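# Put the lid back onto the grey case

## Task

Place the lid back on top of the grey case, keeping anything already achieved intact at the end, and finish with both hands holding nothing.

## Robot and tools

Robot: two arms, left_arm and right_arm, each ending in a five-part dexterous hand (index, middle, ring, thumb). right_arm has a right hand, left_arm a mirrored left hand. Bases in the scene frame: left_arm near (-0.017, +0.291, 0) m, right_arm near (+0.007, -0.330, 0) m, both almost unrotated. Scene frame: origin at table-top height midway between the arms, +x out over the table, +z up, left_arm on +y. Arm poses, targets and wrist-camera poses are reported in each arm's own base frame; fixed cameras and the table use the scene frame. A camera stand sits behind the arms.

Tool execute_actions(actions, cameras). actions is a list of actions; each action is a table of up to 15 rows, one row per 1/30 s step, and a short table repeats its final row until 15 steps are done (0.5 s per action). Every row is one flat list of 48 numbers, each in [-1, 1], covering both arms even if one is idle:
1-6: left_arm dx, dy, dz, rx, ry, rz.
7-22: left hand motor goals in this order: index_mcp, index_abd, index_pip, index_dip, thumb_cmc, thumb_axl, thumb_mcp, thumb_ipl, middle_mcp, middle_abd, middle_pip, middle_dip, ring_mcp, ring_abd, ring_pip, ring_dip.
23-24: left current_limit, speed.
25-30: right_arm dx..rz; 31-46: right hand motors, same order; 47-48: right current_limit, speed.

Arm numbers are offsets, not poses: they shift the hand point's target away from the Hand target held when that action began, along that arm's base axes. Every row in an action counts from that same starting target, not from the row before; a new action starts from the updated target, so sending the same offset again moves further. Scale: 1.0 = 0.6 m for dx, dy, dz and 180 degrees for the rotation vector rx, ry, rz (rotation about the target's position). Translations longer than 1.0 are scaled down. All zeros re-requests the current target. Orientation commands are clipped to 40 degrees from the measured orientation each step.

Hand numbers are absolute goals, not changes: each maps linearly between the hinge's two stops. Straight values: finger _mcp -0.75, _abd 0.00, _pip -0.58, _dip -0.70; thumb_cmc -0.71, thumb_axl -0.68, thumb_mcp -0.23, thumb_ipl -0.17. Toward +1 fingers curl toward the palm, _abd swings away from the thumb, thumb_cmc brings the thumb across in front of the palm. A 0 is a real goal, so to keep a hand unchanged resend its hand_goal, hand_current_limit and hand_speed. current_limit maps -1..+1 to 0..550 mA (minimum 11 mA); speed gives goal slew of (speed+1)/2 of 8.5 rad/s. Start values: current_limit +0.4, speed -0.6.

Hand geometry (right hand; left mirrored in x): hand point is just past the index/middle knuckles on the palm side; +z along straight fingers, +y out of the palm, +x away from the thumb. Straight fingertips reach about 0.139 m past the knuckles at z = -0.017. A rigid mast near the wrist on the palm side can collide with things.

cameras: list of names (cam_head_left, cam_head_right, cam_high, cam_left_wrist, cam_right_wrist, or "all"). Images come back only if requested or when actions is empty (then all by default). Fixed head cameras look down from behind; cam_high looks from across the table; wrist cameras are fisheye and may lag while moving.

Results: per arm, end_effector_position (m) and end_effector_quat_wxyz in the base frame; Hand target (last commanded, clipped pose, the base for the next offset); joint positions, velocities ("within noise" when still) and torques (include arm weight, noisy, joints 3 and 4 wrap at ±28 N m). Per hand: hand_goal, hand_measured, hand_current_ma, hand_state (moving, goal, blocked, overload), hand_current_limit, hand_speed. The hand often rests a few cm short of or below the target, especially on right_arm, which sags under load; waiting does not fix it, so send the remaining distance as a further offset, or command a little higher.

zoom_image(camera, region): enlarges a pixel box [x0, y0, x1, y1] (at most 504x504) of a camera's latest image; only cameras from the newest image set.

finished_scene(scene=1): ends the scene permanently; the lid must sit on the case by itself and both hands must be open and clear.

Avoid: anything leaving the table or being set down off it; dropping or releasing moving parts; slamming or hard pushes, especially into fixed or heavy objects; any contact or squeezing between the two arms or hands; grip currents at or above 495 mA for long (motor shuts down at 5 s accumulated, releasing its object); long stretched-out holds or pushing at unreachable poses (motor heat, MOTOR HOT, then an arm falls on OVER-TEMPERATURE FAULT); moving a wrist close to the arm's first joint axis, which can swing the whole arm. To stop pressing on something, command the target back past the hand point. Objects may get brief external nudges. Time spent thinking also passes in the scene; smooth, economical motion is preferred.

Each tool is called after "Emit:" as a command line: name --argument value for each argument, lists and objects as JSON in quotes; but a table of rows of numbers goes row by row, as --pt "numbers of a row", without its own name.

## Session

Emit:
execute_actions --actions '[]'

Scene clock: 0.00 s.
left_arm: end_effector_position=(+0.0776, +0.2172, +0.1986) hand_goal=(-0.754, +0.000, -0.576, -0.696, -0.714, -0.678, -0.226, -0.168, -0.754, +0.000, -0.576, -0.696, -0.754, +0.000, -0.576, -0.696) hand_measured=(-0.754, +0.000, -0.576, -0.696, -0.714, -0.678, -0.226, -0.168, -0.754, +0.000, -0.576, -0.696, -0.754, +0.000, -0.576, -0.696) hand_current_ma=(+0, +0, +0, +0, +0, +0, +0, +0, +0, +0, +0, +0, +0, +0, +0, +0) hand_state=(goal, goal, goal, goal, goal, goal, goal, goal, goal, goal, goal, goal, goal, goal, goal, goal) hand_current_limit=0.40 hand_speed=-0.60 end_effector_quat_wxyz=(+0.162, -0.206, +0.961, -0.083) | right_arm: end_effector_position=(+0.3338, +0.3802, +0.3667) hand_goal=(-0.754, +0.000, -0.576, -0.696, -0.714, -0.678, -0.226, -0.168, -0.754, +0.000, -0.576, -0.696, -0.754, +0.000, -0.576, -0.696) hand_measured=(-0.754, +0.000, -0.576, -0.696, -0.714, -0.678, -0.226, -0.168, -0.754, +0.000, -0.576, -0.696, -0.754, +0.000, -0.576, -0.696) hand_current_ma=(+0, +0, +0, +0, +0, +0, +0, +0, +0, +0, +0, +0, +0, +0, +0, +0) hand_state=(goal, goal, goal, goal, goal, goal, goal, goal, goal, goal, goal, goal, goal, goal, goal, goal) hand_current_limit=0.40 hand_speed=-0.60 end_effector_quat_wxyz=(+0.334, -0.188, +0.689, +0.615)
Joint positions: left_arm=[1.182 0.762 0.812 -1.572 0.363 -0.82] | right_arm=[0.54 1.344 0.733 0.581 -0.799 -0.786]
Joint velocities: within noise
Joint torques (N m): no reading
Heat: left arm: hottest waist 28 °C; right arm: hottest elbow 26 °C.
Hand target: left_arm +0.0797, +0.2224, +0.2085; +0.169, -0.204, +0.961, -0.073 | right_arm +0.3368, +0.3820, +0.3779; +0.343, -0.192, +0.682, +0.617

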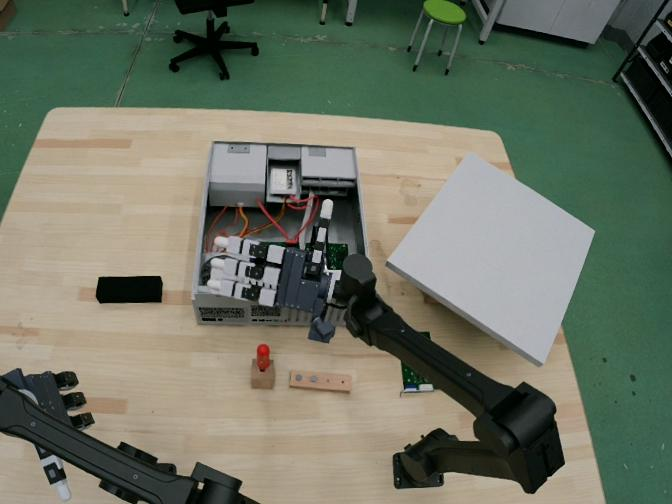

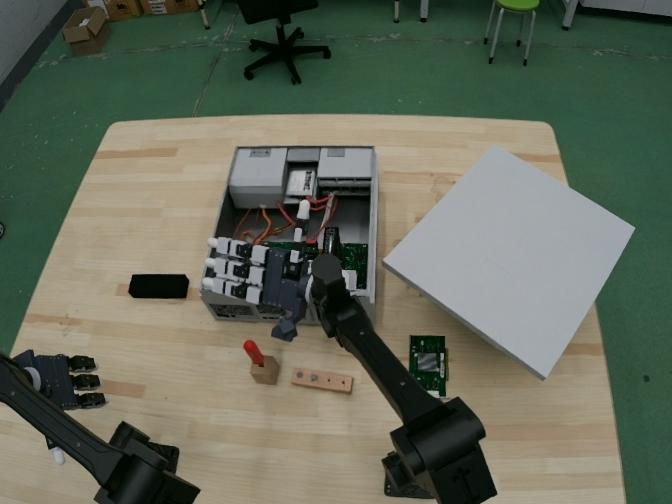

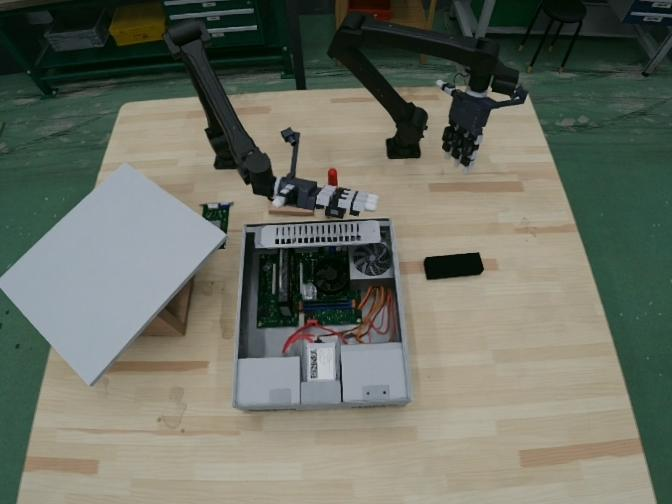

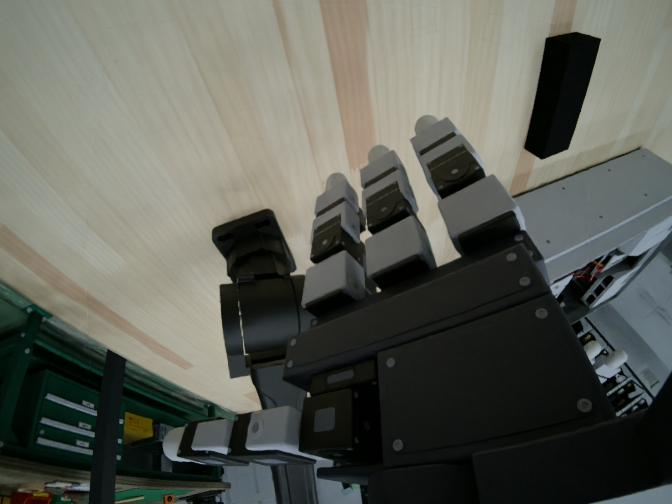

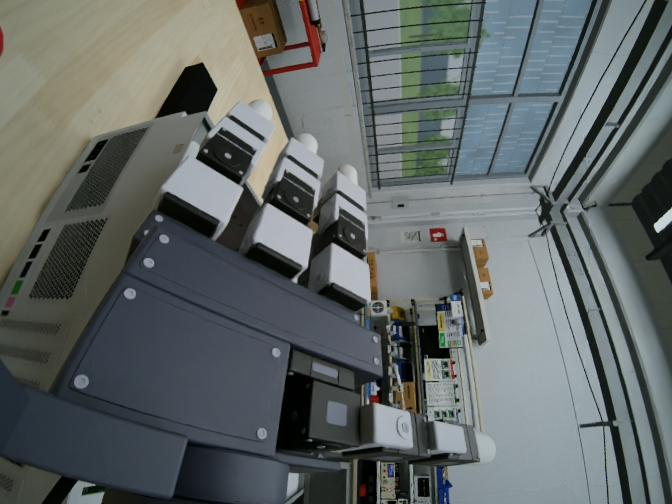

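Emit:
zoom_image --camera "cam_high" --region '[0, 150, 250, 400]'

Emit:
zoom_image --camera "cam_head_left" --region '[370, 130, 622, 382]'

Emit:
zoom_image --camera "cam_head_right" --region '[370, 130, 650, 410]'

Emit:
zoom_image --camera "cam_high" --region '[200, 180, 450, 430]'

Emit:
zoom_image --camera "cam_head_right" --region '[180, 130, 400, 350]'

Scaled by 2.016 from the camera's 672x504 image, which has a finer 960x720 frame.

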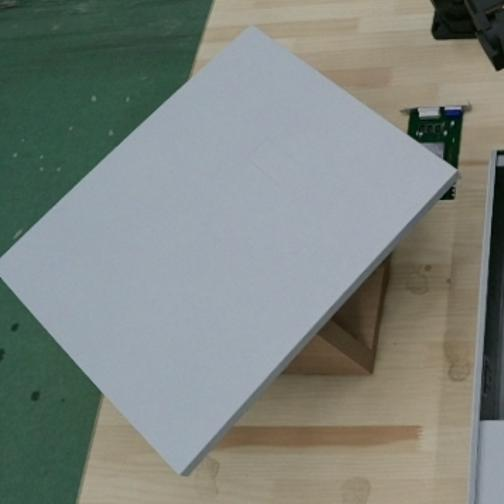

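Scaled by 2.000 from the camera's 672x504 image, which has a finer 960x720 frame.

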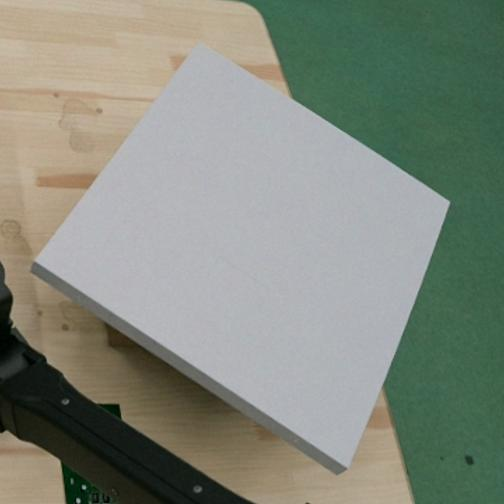

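Scaled by 1.800 from the camera's 672x504 image, which has a finer 960x720 frame.

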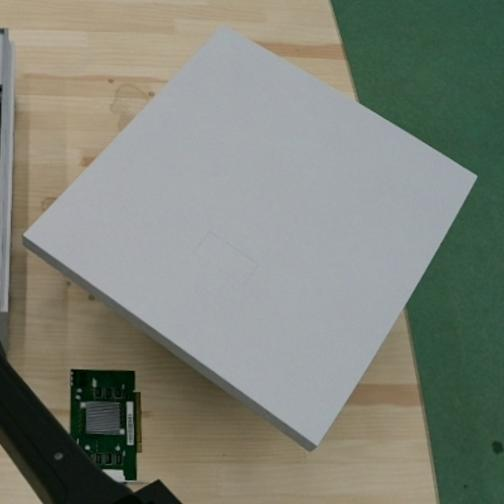

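Scaled by 2.016 from the camera's 672x504 image, which has a finer 960x720 frame.

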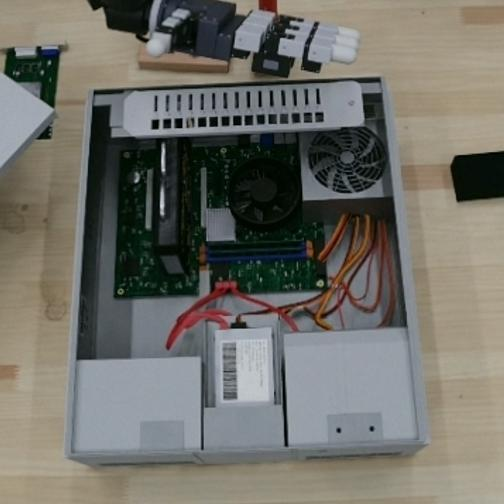

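Scaled by 2.291 from the camera's 672x504 image, which has a finer 960x720 frame.

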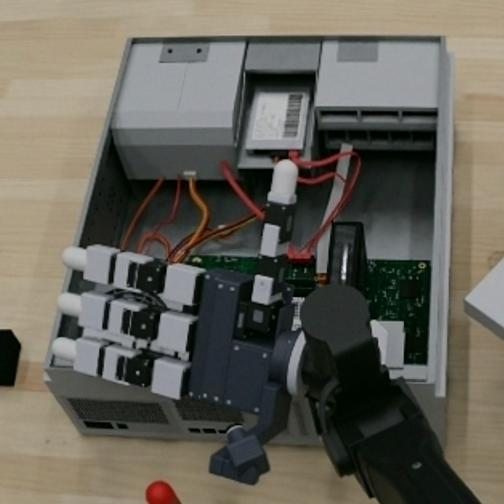

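Emit:
execute_actions --actions '[[[0,0,0.12,0,0,0,-0.754,0,-0.576,-0.696,-0.714,-0.678,-0.226,-0.168,-0.754,0,-0.576,-0.696,-0.754,0,-0.576,-0.696,0.4,-0.6,0.0744,-0.11,0.0761,-0.0326,0.0132,-0.0662,-0.754,0,-0.576,-0.696,-0.714,-0.678,-0.226,-0.168,-0.754,0,-0.576,-0.696,-0.754,0,-0.576,-0.696,0.4,-0.6]]]'

Scene clock: 318.53 s.
left_arm: end_effector_position=(+0.0773, +0.2181, +0.2617) hand_goal=(-0.754, +0.000, -0.576, -0.696, -0.714, -0.678, -0.226, -0.168, -0.754, +0.000, -0.576, -0.696, -0.754, +0.000, -0.576, -0.696) hand_measured=(-0.752, +0.000, -0.576, -0.696, -0.714, -0.678, -0.224, -0.168, -0.752, +0.000, -0.576, -0.696, -0.752, +0.000, -0.576, -0.696) hand_current_ma=(+4, +0, -1, +0, +0, +1, +5, +0, +3, +0, -1, +0, +3, +0, -1, +0) hand_state=(goal, goal, goal, goal, goal, goal, goal, goal, goal, goal, goal, goal, goal, goal, goal, goal) hand_current_limit=0.40 hand_speed=-0.60 end_effector_quat_wxyz=(+0.165, -0.211, +0.961, -0.068) | right_arm: end_effector_position=(+0.3713, +0.3142, +0.4008) hand_goal=(-0.754, +0.000, -0.576, -0.696, -0.714, -0.678, -0.226, -0.168, -0.754, +0.000, -0.576, -0.696, -0.754, +0.000, -0.576, -0.696) hand_measured=(-0.762, +0.002, -0.576, -0.696, -0.720, -0.678, -0.226, -0.168, -0.760, +0.002, -0.576, -0.696, -0.760, +0.002, -0.576, -0.696) hand_current_ma=(-23, +2, -2, +0, -21, +2, +1, +1, -23, +2, -2, +0, -20, +3, -2, +0) hand_state=(goal, goal, goal, goal, goal, goal, goal, goal, goal, goal, goal, goal, goal, goal, goal, goal) hand_current_limit=0.40 hand_speed=-0.60 end_effector_quat_wxyz=(+0.365, -0.117, +0.745, +0.547)
Joint positions: left_arm=[1.169 0.767 0.976 -1.696 0.35 -0.85] | right_arm=[0.378 1.151 0.768 0.197 -0.75 -0.873]
Joint torques (N m): left_arm=[-0.09 -1.38 12.53 0.17 0.22 -0.07] | right_arm=[0.97 -5.13 13 1.85 -0.16 -0.01]
Heat: left arm: hottest elbow 53 °C; right arm: hottest elbow 46 °C.
Hand target: left_arm +0.0797, +0.2224, +0.2805; +0.169, -0.204, +0.961, -0.073 | right_arm +0.3815, +0.3160, +0.4236; +0.381, -0.125, +0.735, +0.546
Off the commanded pose: left_arm 0.019 m, 1 deg | right_arm 0.025 m, 2 deg.
joint sent to its limit (left arm) — joint 4 (wrist pitch), lower limit. The joint targets still meet the commanded pose.

Emit:
execute_actions --actions '[[[0,0,0,0,0,0,-0.754,0,-0.576,-0.696,-0.714,-0.678,-0.226,-0.168,-0.754,0,-0.576,-0.696,-0.754,0,-0.576,-0.696,0.4,-0.6,0.0744,-0.11,0.0761,-0.0326,0.0132,-0.0662,-0.754,0,-0.576,-0.696,-0.714,-0.678,-0.226,-0.168,-0.754,0,-0.576,-0.696,-0.754,0,-0.576,-0.696,0.4,-0.6]],[[0,0,0,0,0,0,-0.754,0,-0.576,-0.696,-0.714,-0.678,-0.226,-0.168,-0.754,0,-0.576,-0.696,-0.754,0,-0.576,-0.696,0.4,-0.6,0.0744,-0.11,0.0761,-0.0326,0.0132,-0.0662,-0.754,0,-0.576,-0.696,-0.714,-0.678,-0.226,-0.168,-0.754,0,-0.576,-0.696,-0.754,0,-0.576,-0.696,0.4,-0.6]],[[0,0,0,0,0,0,-0.754,0,-0.576,-0.696,-0.714,-0.678,-0.226,-0.168,-0.754,0,-0.576,-0.696,-0.754,0,-0.576,-0.696,0.4,-0.6,-0.0083,-0.1283,0.0156,-0.0291,0.0319,-0.0525,-0.754,0,-0.576,-0.696,-0.714,-0.678,-0.226,-0.168,-0.754,0,-0.576,-0.696,-0.754,0,-0.576,-0.696,0.4,-0.6]],[[0,0,0,0,0,0,-0.754,0,-0.576,-0.696,-0.714,-0.678,-0.226,-0.168,-0.754,0,-0.576,-0.696,-0.754,0,-0.576,-0.696,0.4,-0.6,-0.0083,-0.1283,0.0156,-0.0291,0.0319,-0.0525,-0.754,0,-0.576,-0.696,-0.714,-0.678,-0.226,-0.168,-0.754,0,-0.576,-0.696,-0.754,0,-0.576,-0.696,0.4,-0.6]],[[0,0,0,0,0,0,-0.754,0,-0.576,-0.696,-0.714,-0.678,-0.226,-0.168,-0.754,0,-0.576,-0.696,-0.754,0,-0.576,-0.696,0.4,-0.6,-0.0083,-0.1283,0.0156,-0.0291,0.0319,-0.0525,-0.754,0,-0.576,-0.696,-0.714,-0.678,-0.226,-0.168,-0.754,0,-0.576,-0.696,-0.754,0,-0.576,-0.696,0.4,-0.6]]]' --cameras '["all"]'

Scene clock: 327.60 s.
left_arm: end_effector_position=(+0.0773, +0.2180, +0.2617) hand_goal=(-0.754, +0.000, -0.576, -0.696, -0.714, -0.678, -0.226, -0.168, -0.754, +0.000, -0.576, -0.696, -0.754, +0.000, -0.576, -0.696) hand_measured=(-0.752, +0.000, -0.576, -0.696, -0.714, -0.678, -0.224, -0.168, -0.752, +0.000, -0.576, -0.696, -0.752, +0.000, -0.576, -0.696) hand_current_ma=(+4, +0, -1, +0, +0, +1, +5, +0, +3, +0, -1, +0, +3, +0, -1, +0) hand_state=(goal, goal, goal, goal, goal, goal, goal, goal, goal, goal, goal, goal, goal, goal, goal, goal) hand_current_limit=0.40 hand_speed=-0.60 end_effector_quat_wxyz=(+0.165, -0.212, +0.961, -0.068) | right_arm: end_effector_position=(+0.4542, -0.0443, +0.5188) hand_goal=(-0.754, +0.000, -0.576, -0.696, -0.714, -0.678, -0.226, -0.168, -0.754, +0.000, -0.576, -0.696, -0.754, +0.000, -0.576, -0.696) hand_measured=(-0.758, +0.002, -0.576, -0.696, -0.720, -0.678, -0.224, -0.168, -0.758, +0.002, -0.576, -0.696, -0.758, +0.002, -0.576, -0.696) hand_current_ma=(-15, +3, -2, +0, -22, +2, +5, +1, -15, +3, -2, +0, -14, +4, -2, +0) hand_state=(goal, goal, goal, goal, goal, goal, goal, goal, goal, goal, goal, goal, goal, goal, goal, goal) hand_current_limit=0.40 hand_speed=-0.60 end_effector_quat_wxyz=(+0.376, +0.215, +0.889, +0.150)
Joint positions: left_arm=[1.169 0.767 0.976 -1.696 0.349 -0.851] | right_arm=[-0.405 1.098 1.475 -1.194 -0.395 -1.342]
Joint torques (N m): left_arm=[-0.09 -1.2 12.75 0.17 0.2 -0.09] | right_arm=[1.03 -4.19 12.97 1.58 -0.34 -0.01]
Heat: left arm: hottest elbow 57 °C; right arm: hottest elbow 50 °C.
Hand target: left_arm +0.0796, +0.2225, +0.2806; +0.169, -0.204, +0.961, -0.073 | right_arm +0.4559, -0.0470, +0.5428; +0.393, +0.208, +0.884, +0.145
Off the commanded pose: left_arm 0.020 m, 1 deg | right_arm 0.024 m, 2 deg.
joint sent to its limit (left arm) — joint 4 (wrist pitch), lower limit. The joint targets still meet the commanded pose.
camera_calibration:
cam_left_wrist: T_world_to_cam=[[0.922227, -0.189695, 0.336917, -0.149248], [-0.372716, -0.667963, 0.644134, -0.0376216], [0.102859, -0.719612, -0.686715, 0.459932], [0, 0, 0, 1]] pos_world=[0.07631, 0.277532, 0.39036]
cam_right_wrist: T_world_to_cam=[[0.680688, 0.166075, 0.713501, -0.639187], [-0.36856, -0.76409, 0.529462, -0.181322], [0.633109, -0.623366, -0.458898, 0.051965], [0, 0, 0, 1]] pos_world=[0.335359, 0.0000004841, 0.57591]

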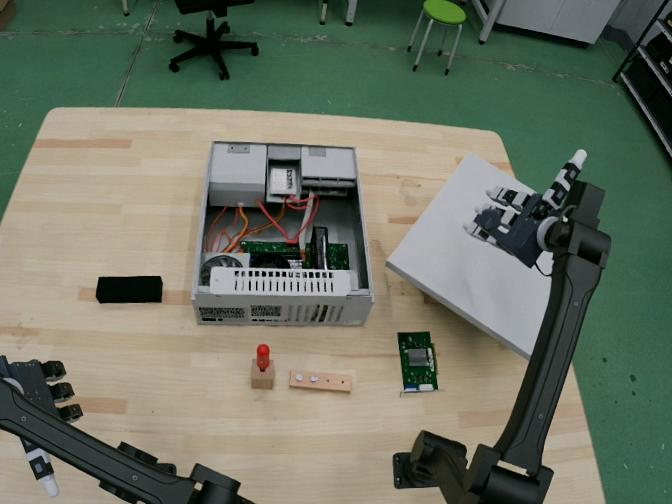

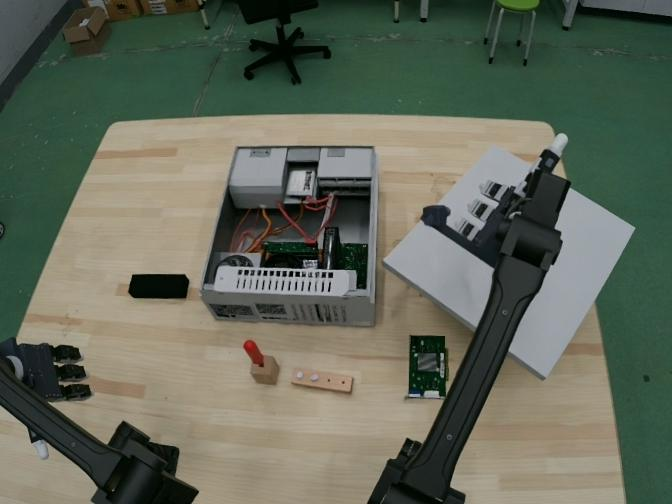

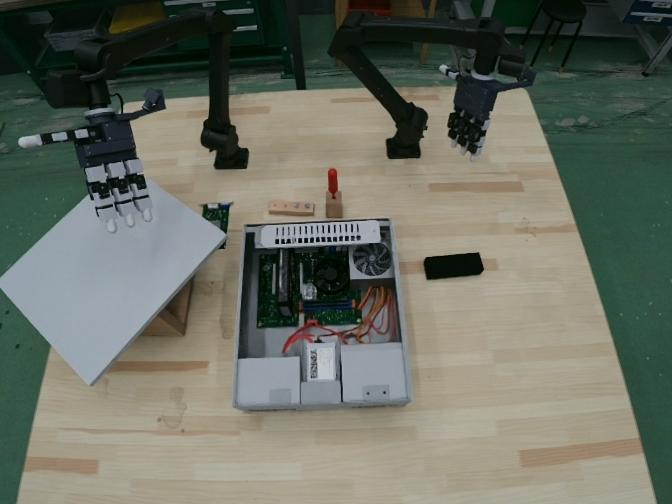

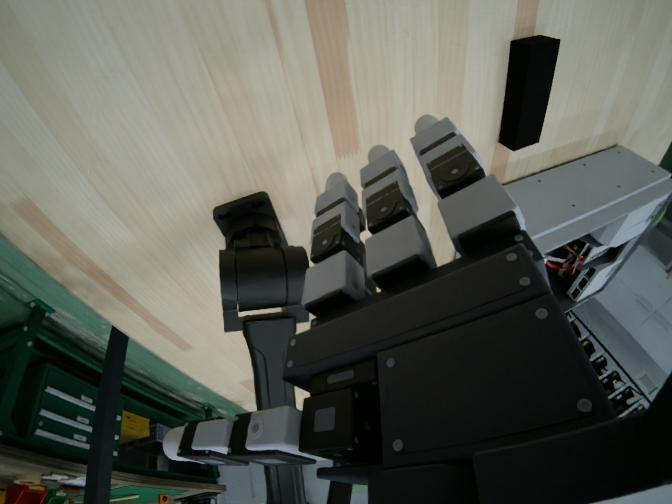

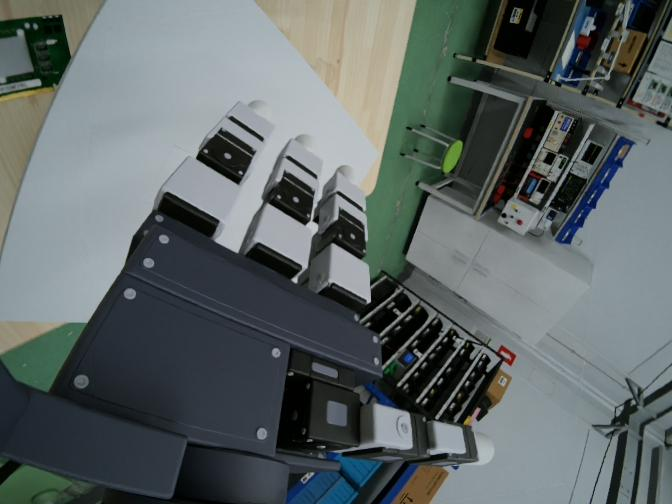

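Emit:
execute_actions --actions '[[[0.034,0.0625,0.1323,0.0306,0.114,-0.137,-0.754,0,-0.576,-0.696,-0.714,-0.678,-0.226,-0.168,-0.754,0,-0.576,-0.696,-0.754,0,-0.576,-0.696,0.4,-0.6,-0.06,-0.1094,-0.0017,-0.0072,0.0457,-0.0371,-0.754,0,-0.576,-0.696,-0.714,-0.678,-0.226,-0.168,-0.754,0,-0.576,-0.696,-0.754,0,-0.576,-0.696,0.4,-0.6]],[[0.1667,0.0333,0.1,0,0,-0.137,-0.754,0,-0.576,-0.696,-0.714,-0.678,-0.226,-0.168,-0.754,0,-0.576,-0.696,-0.754,0,-0.576,-0.696,0.4,-0.6,-0.06,-0.1094,-0.0017,-0.0072,0.0457,-0.0371,-0.754,0,-0.576,-0.696,-0.714,-0.678,-0.226,-0.168,-0.754,0,-0.576,-0.696,-0.754,0,-0.576,-0.696,0.4,-0.6]],[[0.1667,-0.0667,0.0333,0,0,-0.137,-0.754,0,-0.576,-0.696,-0.714,-0.678,-0.226,-0.168,-0.754,0,-0.576,-0.696,-0.754,0,-0.576,-0.696,0.4,-0.6,-0.06,-0.1094,-0.0017,-0.0072,0.0457,-0.0371,-0.754,0,-0.576,-0.696,-0.714,-0.678,-0.226,-0.168,-0.754,0,-0.576,-0.696,-0.754,0,-0.576,-0.696,0.4,-0.6]],[[0.1333,-0.1333,0,0,0,-0.137,-0.754,0,-0.576,-0.696,-0.714,-0.678,-0.226,-0.168,-0.754,0,-0.576,-0.696,-0.754,0,-0.576,-0.696,0.4,-0.6,-0.1039,-0.09,-0.0494,0.0233,0.0394,-0.0259,-0.754,0,-0.576,-0.696,-0.714,-0.678,-0.226,-0.168,-0.754,0,-0.576,-0.696,-0.754,0,-0.576,-0.696,0.4,-0.6]],[[0.0667,-0.1667,-0.0167,0,0,-0.137,-0.754,0,-0.576,-0.696,-0.714,-0.678,-0.226,-0.168,-0.754,0,-0.576,-0.696,-0.754,0,-0.576,-0.696,0.4,-0.6,-0.1039,-0.09,-0.0494,0.0233,0.0394,-0.0259,-0.754,0,-0.576,-0.696,-0.714,-0.678,-0.226,-0.168,-0.754,0,-0.576,-0.696,-0.754,0,-0.576,-0.696,0.4,-0.6]],[[0.0333,-0.2,-0.0167,0,0,-0.137,-0.754,0,-0.576,-0.696,-0.714,-0.678,-0.226,-0.168,-0.754,0,-0.576,-0.696,-0.754,0,-0.576,-0.696,0.4,-0.6,-0.1039,-0.09,-0.0494,0.0233,0.0394,-0.0259,-0.754,0,-0.576,-0.696,-0.714,-0.678,-0.226,-0.168,-0.754,0,-0.576,-0.696,-0.754,0,-0.576,-0.696,0.4,-0.6]]]' --cameras '["all"]'

Scene clock: 347.37 s.
left_arm: end_effector_position=(+0.4324, -0.0585, +0.3975) hand_goal=(-0.754, +0.000, -0.576, -0.696, -0.714, -0.678, -0.226, -0.168, -0.754, +0.000, -0.576, -0.696, -0.754, +0.000, -0.576, -0.696) hand_measured=(-0.754, +0.000, -0.576, -0.696, -0.716, -0.678, -0.222, -0.168, -0.754, +0.000, -0.576, -0.696, -0.754, +0.000, -0.576, -0.696) hand_current_ma=(+0, +0, -1, +0, -1, +1, +8, +0, +1, +0, -1, +0, +0, +0, -1, +0) hand_state=(goal, goal, goal, goal, goal, goal, goal, goal, goal, goal, goal, goal, goal, goal, goal, goal) hand_current_limit=0.40 hand_speed=-0.60 end_effector_quat_wxyz=(+0.036, +0.876, +0.474, +0.087) | right_arm: end_effector_position=(+0.1579, -0.4058, +0.4377) hand_goal=(-0.754, +0.000, -0.576, -0.696, -0.714, -0.678, -0.226, -0.168, -0.754, +0.000, -0.576, -0.696, -0.754, +0.000, -0.576, -0.696) hand_measured=(-0.754, +0.002, -0.576, -0.696, -0.714, -0.678, -0.224, -0.168, -0.754, +0.002, -0.576, -0.696, -0.754, +0.002, -0.576, -0.696) hand_current_ma=(+2, +3, -1, +0, -1, +2, +8, +1, +2, +3, -2, +0, +1, +4, -2, +0) hand_state=(goal, goal, goal, goal, goal, goal, goal, goal, goal, goal, goal, goal, goal, goal, goal, goal) hand_current_limit=0.40 hand_speed=-0.60 end_effector_quat_wxyz=(+0.133, +0.504, +0.848, -0.092)
Joint positions: left_arm=[-0.105 1.187 1.503 -1.702 -0.038 0.477] | right_arm=[-1.439 1.356 1.765 -1.669 -0.095 -1.923]
Joint velocities: left_arm=[-0.005 -0.005 0.012 -0.046 -0.051 -0.051] | right_arm=[within noise]
Joint torques (N m): left_arm=[0.5 -7.12 13.46 0.81 0.01 0.1] | right_arm=[2.08 -7.36 10.55 0.87 -0.04 0.03]
Heat: left arm: hottest elbow 62 °C; right arm: hottest elbow 56 °C.
Hand target: left_arm +0.4401, -0.0601, +0.4196; -0.028, +0.881, +0.472, +0.000 | right_arm +0.1608, -0.4059, +0.4509; +0.008, +0.492, +0.871, +0.001
Off the commanded pose: left_arm 0.024 m, 12 deg | right_arm 0.014 m, 18 deg.
joint sent to its limit (left arm) — joint 4 (wrist pitch), lower limit. The joint targets are off in orientation, not in position.
joint sent to its limit (right arm) — joint 4 (wrist pitch), lower limit. The joint targets are off in orientation, not in position.
camera_calibration:
cam_left_wrist: T_world_to_cam=[[-0.91703, -0.347455, -0.195784, 0.422794], [-0.387652, 0.661205, 0.642288, -0.0926168], [-0.0937134, 0.664893, -0.741036, 0.505267], [0, 0, 0, 1]] pos_world=[0.399162, -0.127808, 0.516684]
cam_right_wrist: T_world_to_cam=[[0.914364, -0.352851, 0.19858, -0.341675], [-0.348495, -0.436161, 0.829648, -0.525241], [-0.20613, -0.827804, -0.521777, 0.0539194], [0, 0, 0, 1]] pos_world=[0.140486, -0.305015, 0.531749]

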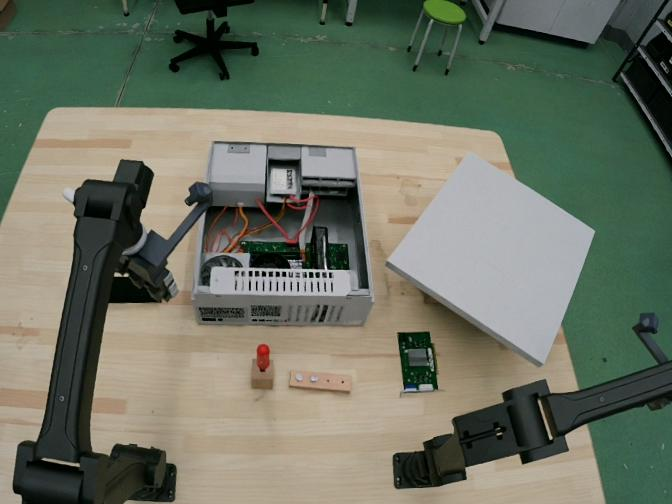

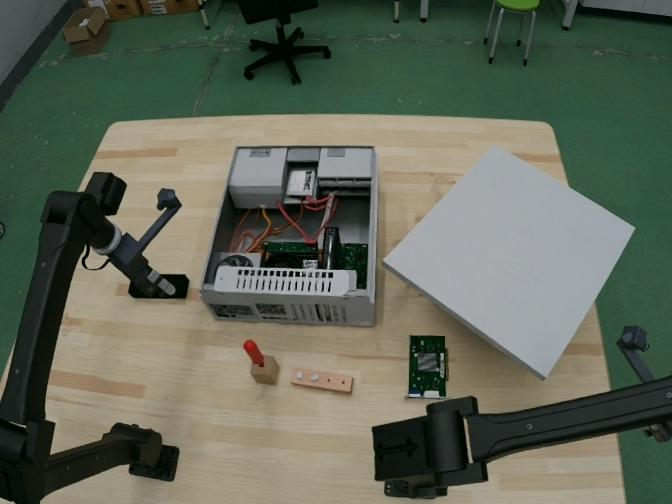

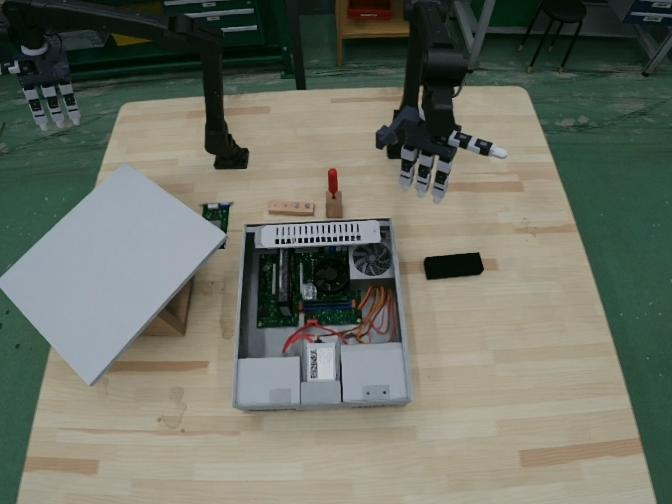

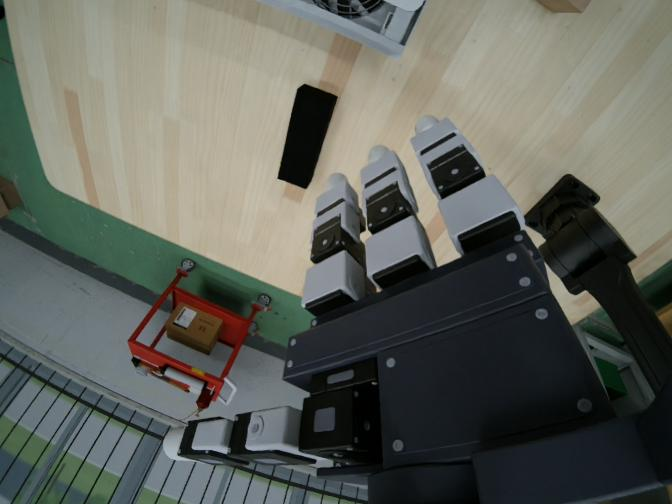

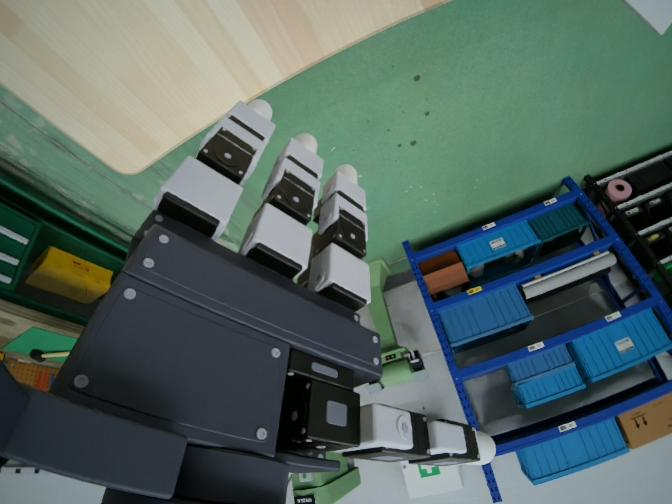

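Emit:
execute_actions --actions '[[[0.0167,-0.1667,-0.0333,0,0,-0.137,-0.754,0,-0.576,-0.696,-0.714,-0.678,-0.226,-0.168,-0.754,0,-0.576,-0.696,-0.754,0,-0.576,-0.696,0.4,-0.6,0,0,-0.14,0,0,0,-0.754,0,-0.576,-0.696,-0.714,-0.678,-0.226,-0.168,-0.754,0,-0.576,-0.696,-0.754,0,-0.576,-0.696,0.4,-0.6]],[[0,-0.1,0,0,0,-0.137,-0.754,0,-0.576,-0.696,-0.714,-0.678,-0.226,-0.168,-0.754,0,-0.576,-0.696,-0.754,0,-0.576,-0.696,0.4,-0.6,0,0,-0.14,0,0,0,-0.754,0,-0.576,-0.696,-0.714,-0.678,-0.226,-0.168,-0.754,0,-0.576,-0.696,-0.754,0,-0.576,-0.696,0.4,-0.6]],[[0,0,0,0,0,0,-0.754,0,-0.576,-0.696,-0.714,-0.678,-0.226,-0.168,-0.754,0,-0.576,-0.696,-0.754,0,-0.576,-0.696,0.4,-0.6,0,0,-0.14,0,0,0,-0.754,0,-0.576,-0.696,-0.714,-0.678,-0.226,-0.168,-0.754,0,-0.576,-0.696,-0.754,0,-0.576,-0.696,0.4,-0.6]]]' --cameras '["all"]'

Emit:
zoom_image --camera "cam_high" --region '[0, 150, 240, 400]'

Emit:
zoom_image --camera "cam_right_wrist" --region '[250, 0, 672, 250]'

Scene clock: 356.37 s.
left_arm: end_effector_position=(+0.4419, -0.2156, +0.3814) hand_goal=(-0.754, +0.000, -0.576, -0.696, -0.714, -0.678, -0.226, -0.168, -0.754, +0.000, -0.576, -0.696, -0.754, +0.000, -0.576, -0.696) hand_measured=(-0.754, +0.000, -0.576, -0.696, -0.714, -0.678, -0.222, -0.168, -0.754, +0.000, -0.576, -0.696, -0.754, +0.000, -0.576, -0.696) hand_current_ma=(+0, +0, -1, +0, -1, +1, +8, +0, +0, +0, -1, +0, +0, +0, -1, +0) hand_state=(goal, goal, goal, goal, goal, goal, goal, goal, goal, goal, goal, goal, goal, goal, goal, goal) hand_current_limit=0.40 hand_speed=-0.60 end_effector_quat_wxyz=(+0.013, +0.995, +0.068, +0.074) | right_arm: end_effector_position=(+0.1548, -0.4049, +0.1998) hand_goal=(-0.754, +0.000, -0.576, -0.696, -0.714, -0.678, -0.226, -0.168, -0.754, +0.000, -0.576, -0.696, -0.754, +0.000, -0.576, -0.696) hand_measured=(-0.754, +0.002, -0.576, -0.696, -0.714, -0.678, -0.224, -0.168, -0.754, +0.002, -0.576, -0.696, -0.754, +0.002, -0.576, -0.696) hand_current_ma=(+2, +3, -1, +0, -1, +2, +11, +1, +2, +3, -2, +0, +1, +4, -2, +0) hand_state=(goal, goal, goal, goal, goal, goal, goal, goal, goal, goal, goal, goal, goal, goal, goal, goal) hand_current_limit=0.40 hand_speed=-0.60 end_effector_quat_wxyz=(+0.005, +0.499, +0.866, +0.004)
Joint positions: left_arm=[-0.331 1.405 1.683 -1.702 -0.033 1.106] | right_arm=[-1.413 1.486 1.308 -1.393 -0.014 -1.938]
Joint torques (N m): left_arm=[0.32 -11.16 13.46 0.72 0.1 0.11] | right_arm=[2.55 -8.88 8.05 0.9 -0.09 0.02]
Heat: left arm: hottest elbow 64 °C; right arm: hottest elbow 53 °C.
Hand target: left_arm +0.4500, -0.2201, +0.3997; -0.026, +0.998, +0.061, +0.012 | right_arm +0.1609, -0.4059, +0.1990; +0.009, +0.492, +0.871, +0.001
Off the commanded pose: left_arm 0.021 m, 8 deg | right_arm 0.006 m, 1 deg.
joint sent to its limit (left arm) — joint 4 (wrist pitch), lower limit. The joint targets are off in orientation, not in position.
camera_calibration:
cam_left_wrist: T_world_to_cam=[[-0.865619, 0.476723, -0.1531, 0.512492], [0.230706, 0.65112, 0.723061, -0.280894], [0.444386, 0.590574, -0.673605, 0.319079], [0, 0, 0, 1]] pos_world=[0.366633, -0.249861, 0.496499]
cam_right_wrist: T_world_to_cam=[[0.935539, -0.352372, -0.0244978, -0.249855], [-0.234786, -0.672168, 0.702186, -0.416172], [-0.263898, -0.651171, -0.711572, 0.0483932], [0, 0, 0, 1]] pos_world=[0.148808, -0.336267, 0.320545]

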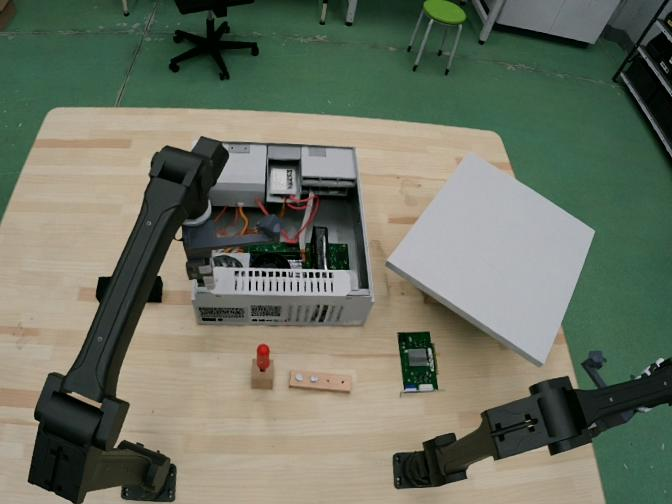

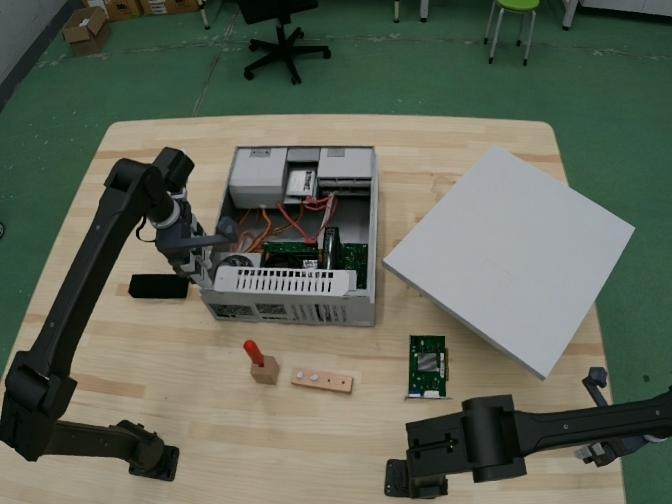

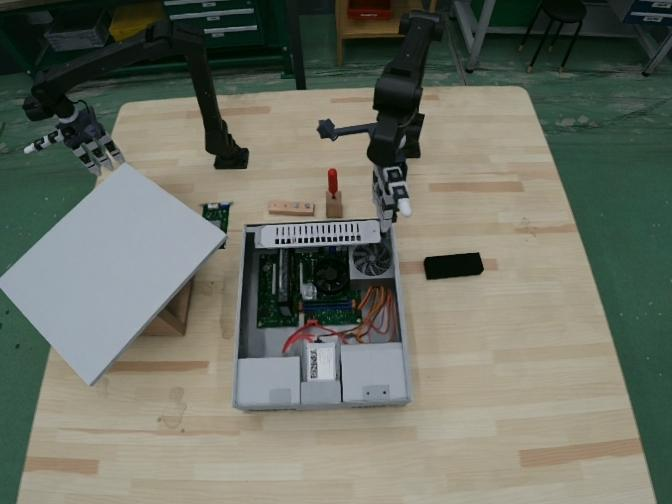

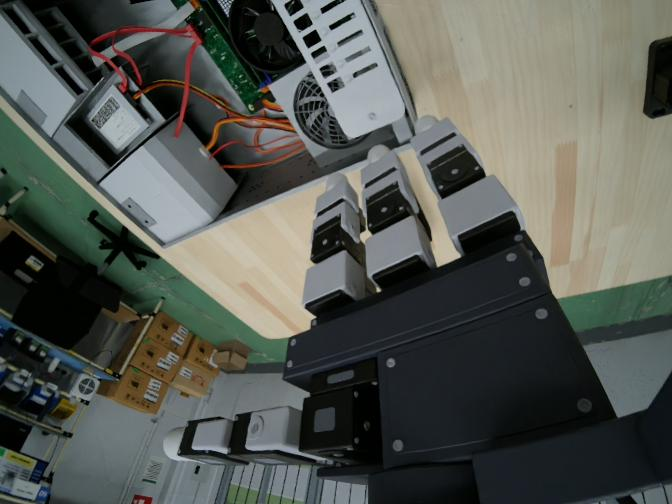

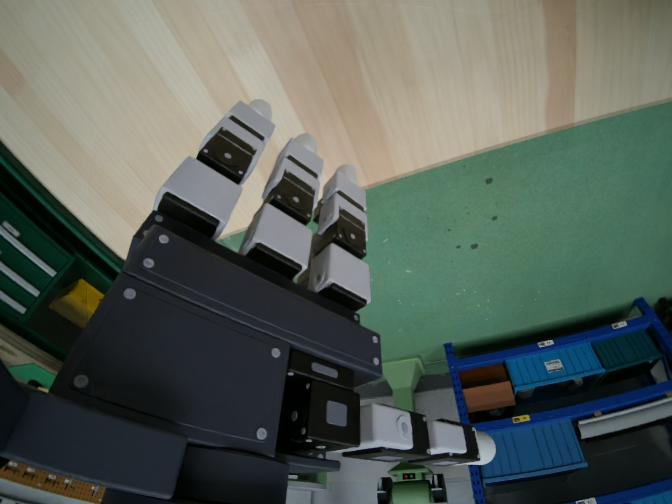

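Scaled by 2.016 from the camera's 672x504 image, which has a finer 960x720 frame.

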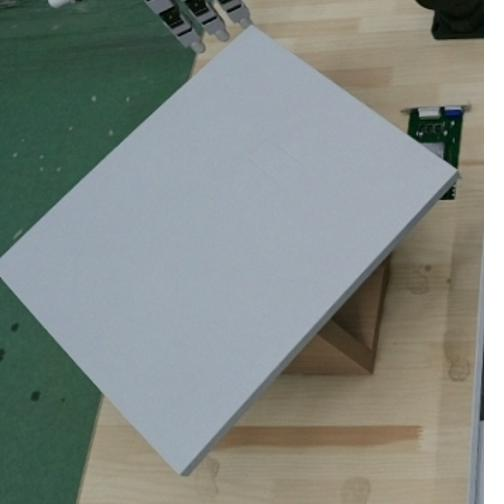

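Scaled by 1.194 from the camera's 672x504 image, which has a finer 960x720 frame.

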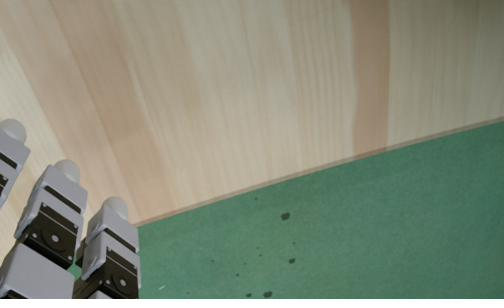

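Emit:
zoom_image --camera "cam_high" --region '[180, 190, 280, 290]'

Emit:
zoom_image --camera "cam_high" --region '[60, 310, 160, 410]'

Emit:
zoom_image --camera "cam_left_wrist" --region '[0, 0, 440, 260]'

Emit:
zoom_image --camera "cam_head_right" --region '[330, 220, 450, 340]'

Scaled by 5.040 from the camera's 672x504 image, which has a finer 960x720 frame.

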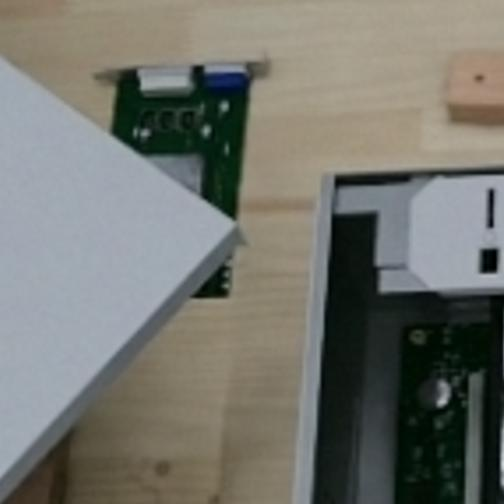

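Scaled by 5.040 from the camera's 672x504 image, which has a finer 960x720 frame.

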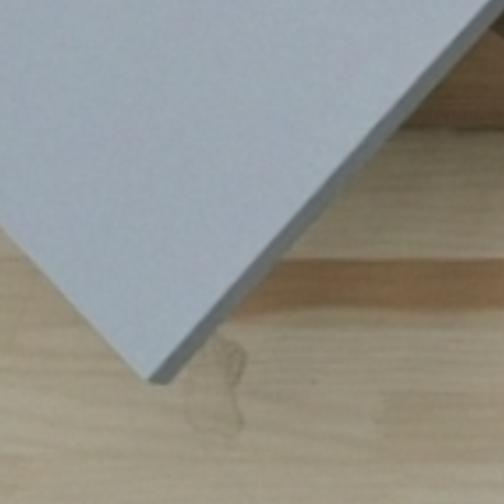

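Scaled by 1.145 from the camera's 672x504 image, which has a finer 960x720 frame.

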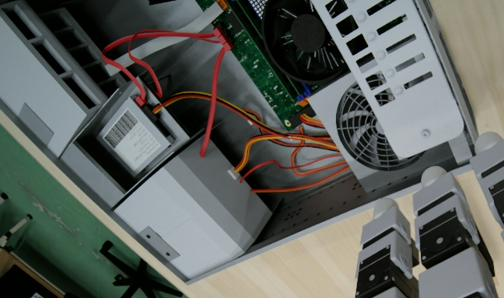

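Scaled by 4.200 from the camera's 672x504 image, which has a finer 960x720 frame.

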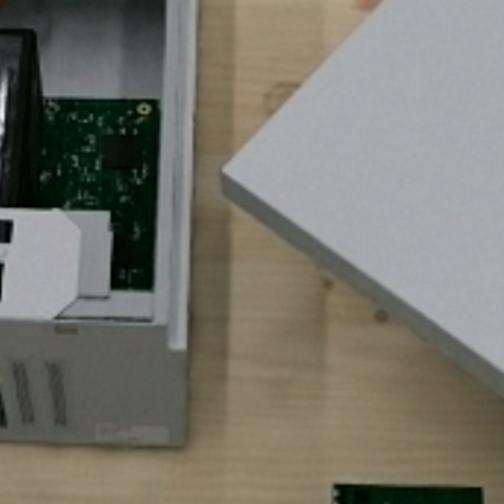

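Emit:
zoom_image --camera "cam_left_wrist" --region '[300, 60, 430, 160]'

Emit:
zoom_image --camera "cam_left_wrist" --region '[100, 170, 260, 260]'

Emit:
zoom_image --camera "cam_head_left" --region '[310, 130, 410, 340]'

Emit:
zoom_image --camera "cam_high" --region '[225, 340, 325, 420]'

Scaled by 3.877 from the camera's 672x504 image, which has a finer 960x720 frame.

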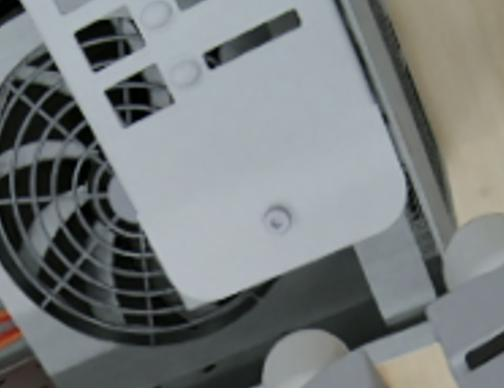

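Scaled by 3.150 from the camera's 672x504 image, which has a finer 960x720 frame.

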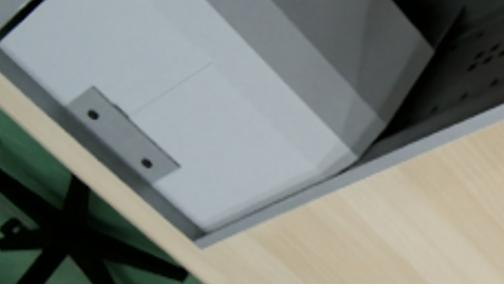

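Scaled by 2.400 from the camera's 672x504 image, which has a finer 960x720 frame.

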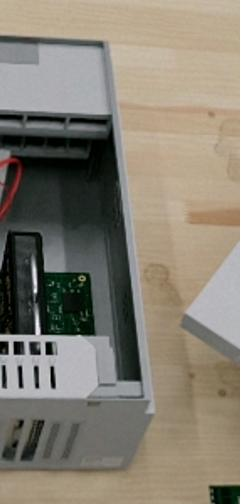

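Scaled by 5.040 from the camera's 672x504 image, which has a finer 960x720 frame.

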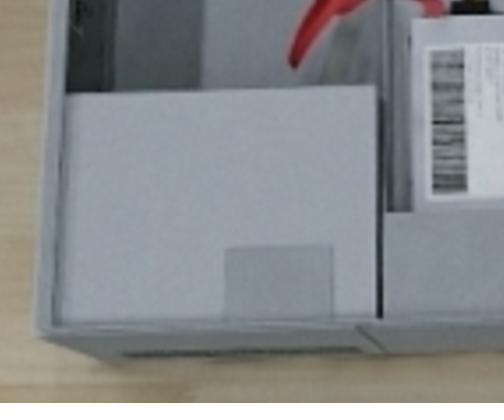

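Emit:
execute_actions --actions '[[[-0.15,0.05,-0.1,0,0,0,-0.754,0,-0.576,-0.696,-0.714,-0.678,-0.226,-0.168,-0.754,0,-0.576,-0.696,-0.754,0,-0.576,-0.696,0.4,-0.6,0.1434,-0.04,0.0358,-0.0439,-0.0343,0.0186,-0.754,0,-0.576,-0.696,-0.714,-0.678,-0.226,-0.168,-0.754,0,-0.576,-0.696,-0.754,0,-0.576,-0.696,0.4,-0.6]],[[-0.05,0.02,-0.03,0,0,0,-0.754,0,-0.576,-0.696,-0.714,-0.678,-0.226,-0.168,-0.754,0,-0.576,-0.696,-0.754,0,-0.576,-0.696,0.4,-0.6,0.1434,-0.04,0.0358,-0.0439,-0.0343,0.0186,-0.754,0,-0.576,-0.696,-0.714,-0.678,-0.226,-0.168,-0.754,0,-0.576,-0.696,-0.754,0,-0.576,-0.696,0.4,-0.6]],[[0,0,0,0,0,0,-0.754,0,-0.576,-0.696,-0.714,-0.678,-0.226,-0.168,-0.754,0,-0.576,-0.696,-0.754,0,-0.576,-0.696,0.4,-0.6,0.1434,-0.04,0.0358,-0.0439,-0.0343,0.0186,-0.754,0,-0.576,-0.696,-0.714,-0.678,-0.226,-0.168,-0.754,0,-0.576,-0.696,-0.754,0,-0.576,-0.696,0.4,-0.6]],[[0,0,0,0,0,0,-0.754,0,-0.576,-0.696,-0.714,-0.678,-0.226,-0.168,-0.754,0,-0.576,-0.696,-0.754,0,-0.576,-0.696,0.4,-0.6,0.1434,-0.04,0.0358,-0.0439,-0.0343,0.0186,-0.754,0,-0.576,-0.696,-0.714,-0.678,-0.226,-0.168,-0.754,0,-0.576,-0.696,-0.754,0,-0.576,-0.696,0.4,-0.6]]]' --cameras '["cam_head_left", "cam_head_right", "cam_high", "cam_right_wrist"]'

Scene clock: 458.27 s.
left_arm: end_effector_position=(+0.3355, -0.1784, +0.3219) hand_goal=(-0.754, +0.000, -0.576, -0.696, -0.714, -0.678, -0.226, -0.168, -0.754, +0.000, -0.576, -0.696, -0.754, +0.000, -0.576, -0.696) hand_measured=(-0.754, +0.000, -0.576, -0.696, -0.714, -0.678, -0.222, -0.168, -0.754, +0.000, -0.576, -0.696, -0.754, +0.000, -0.576, -0.696) hand_current_ma=(+1, +0, -1, +0, -1, +1, +8, +0, +1, +0, -1, +0, +1, +0, -1, +0) hand_state=(goal, goal, goal, goal, goal, goal, goal, goal, goal, goal, goal, goal, goal, goal, goal, goal) hand_current_limit=0.40 hand_speed=-0.60 end_effector_quat_wxyz=(-0.014, +0.997, +0.065, +0.028) | right_arm: end_effector_position=(+0.4939, -0.4829, +0.2657) hand_goal=(-0.754, +0.000, -0.576, -0.696, -0.714, -0.678, -0.226, -0.168, -0.754, +0.000, -0.576, -0.696, -0.754, +0.000, -0.576, -0.696) hand_measured=(-0.754, +0.002, -0.576, -0.696, -0.714, -0.678, -0.224, -0.168, -0.754, +0.002, -0.576, -0.696, -0.754, +0.002, -0.576, -0.696) hand_current_ma=(+1, +3, -1, +0, -2, +2, +11, +1, +2, +3, -2, +0, +2, +4, -2, +0) hand_state=(goal, goal, goal, goal, goal, goal, goal, goal, goal, goal, goal, goal, goal, goal, goal, goal) hand_current_limit=0.40 hand_speed=-0.60 end_effector_quat_wxyz=(+0.305, +0.356, +0.876, -0.117)
Joint positions: left_arm=[-0.336 1.154 1.327 -1.702 -0.047 1.107] | right_arm=[-0.926 1.729 1.604 -0.787 -0.106 -1.689]
Joint torques (N m): left_arm=[-0.03 -8.76 8.5 0.47 -0.12 0.03] | right_arm=[1.08 -12.45 13.55 2.21 -0.05 0.19]
Heat: left arm: hottest elbow 75 °C; right arm: hottest elbow 45 °C.
Hand target: left_arm +0.3300, -0.1782, +0.3217; -0.026, +0.998, +0.061, +0.012 | right_arm +0.5050, -0.5019, +0.2848; +0.324, +0.356, +0.867, -0.129
Off the commanded pose: left_arm 0.006 m, 2 deg | right_arm 0.029 m, 3 deg.
joint sent to its limit (left arm) — joint 4 (wrist pitch), lower limit. The joint targets still meet the commanded pose.
camera_calibration:
cam_right_wrist: T_world_to_cam=[[0.890048, 0.0131163, 0.455679, -0.521526], [-0.424343, -0.341418, 0.838669, -0.218318], [0.166577, -0.93982, -0.298313, -0.327857], [0, 0, 0, 1]] pos_world=[0.426155, -0.375823, 0.322941]
Images, in order (width x height): cam_head_left 672x504, cam_head_right 672x504, cam_high 672x504, cam_right_wrist 672x504.

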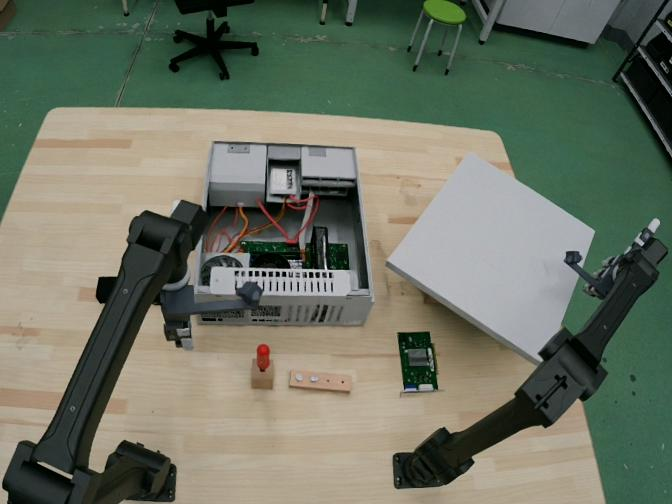

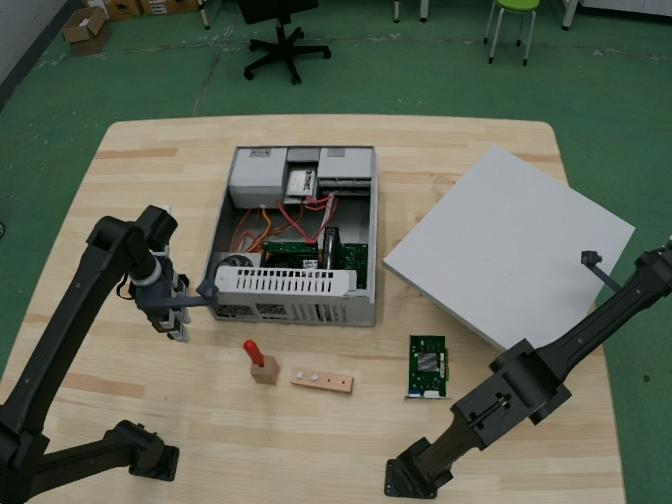

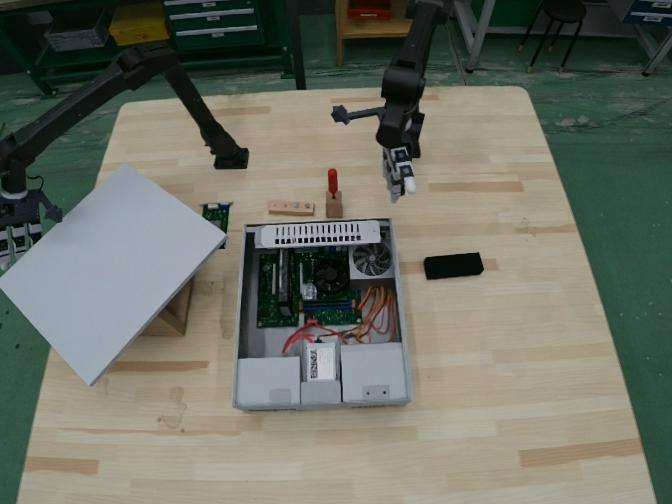

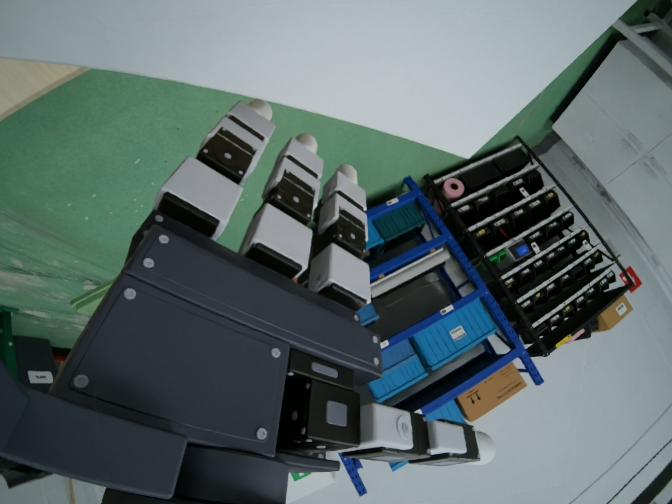

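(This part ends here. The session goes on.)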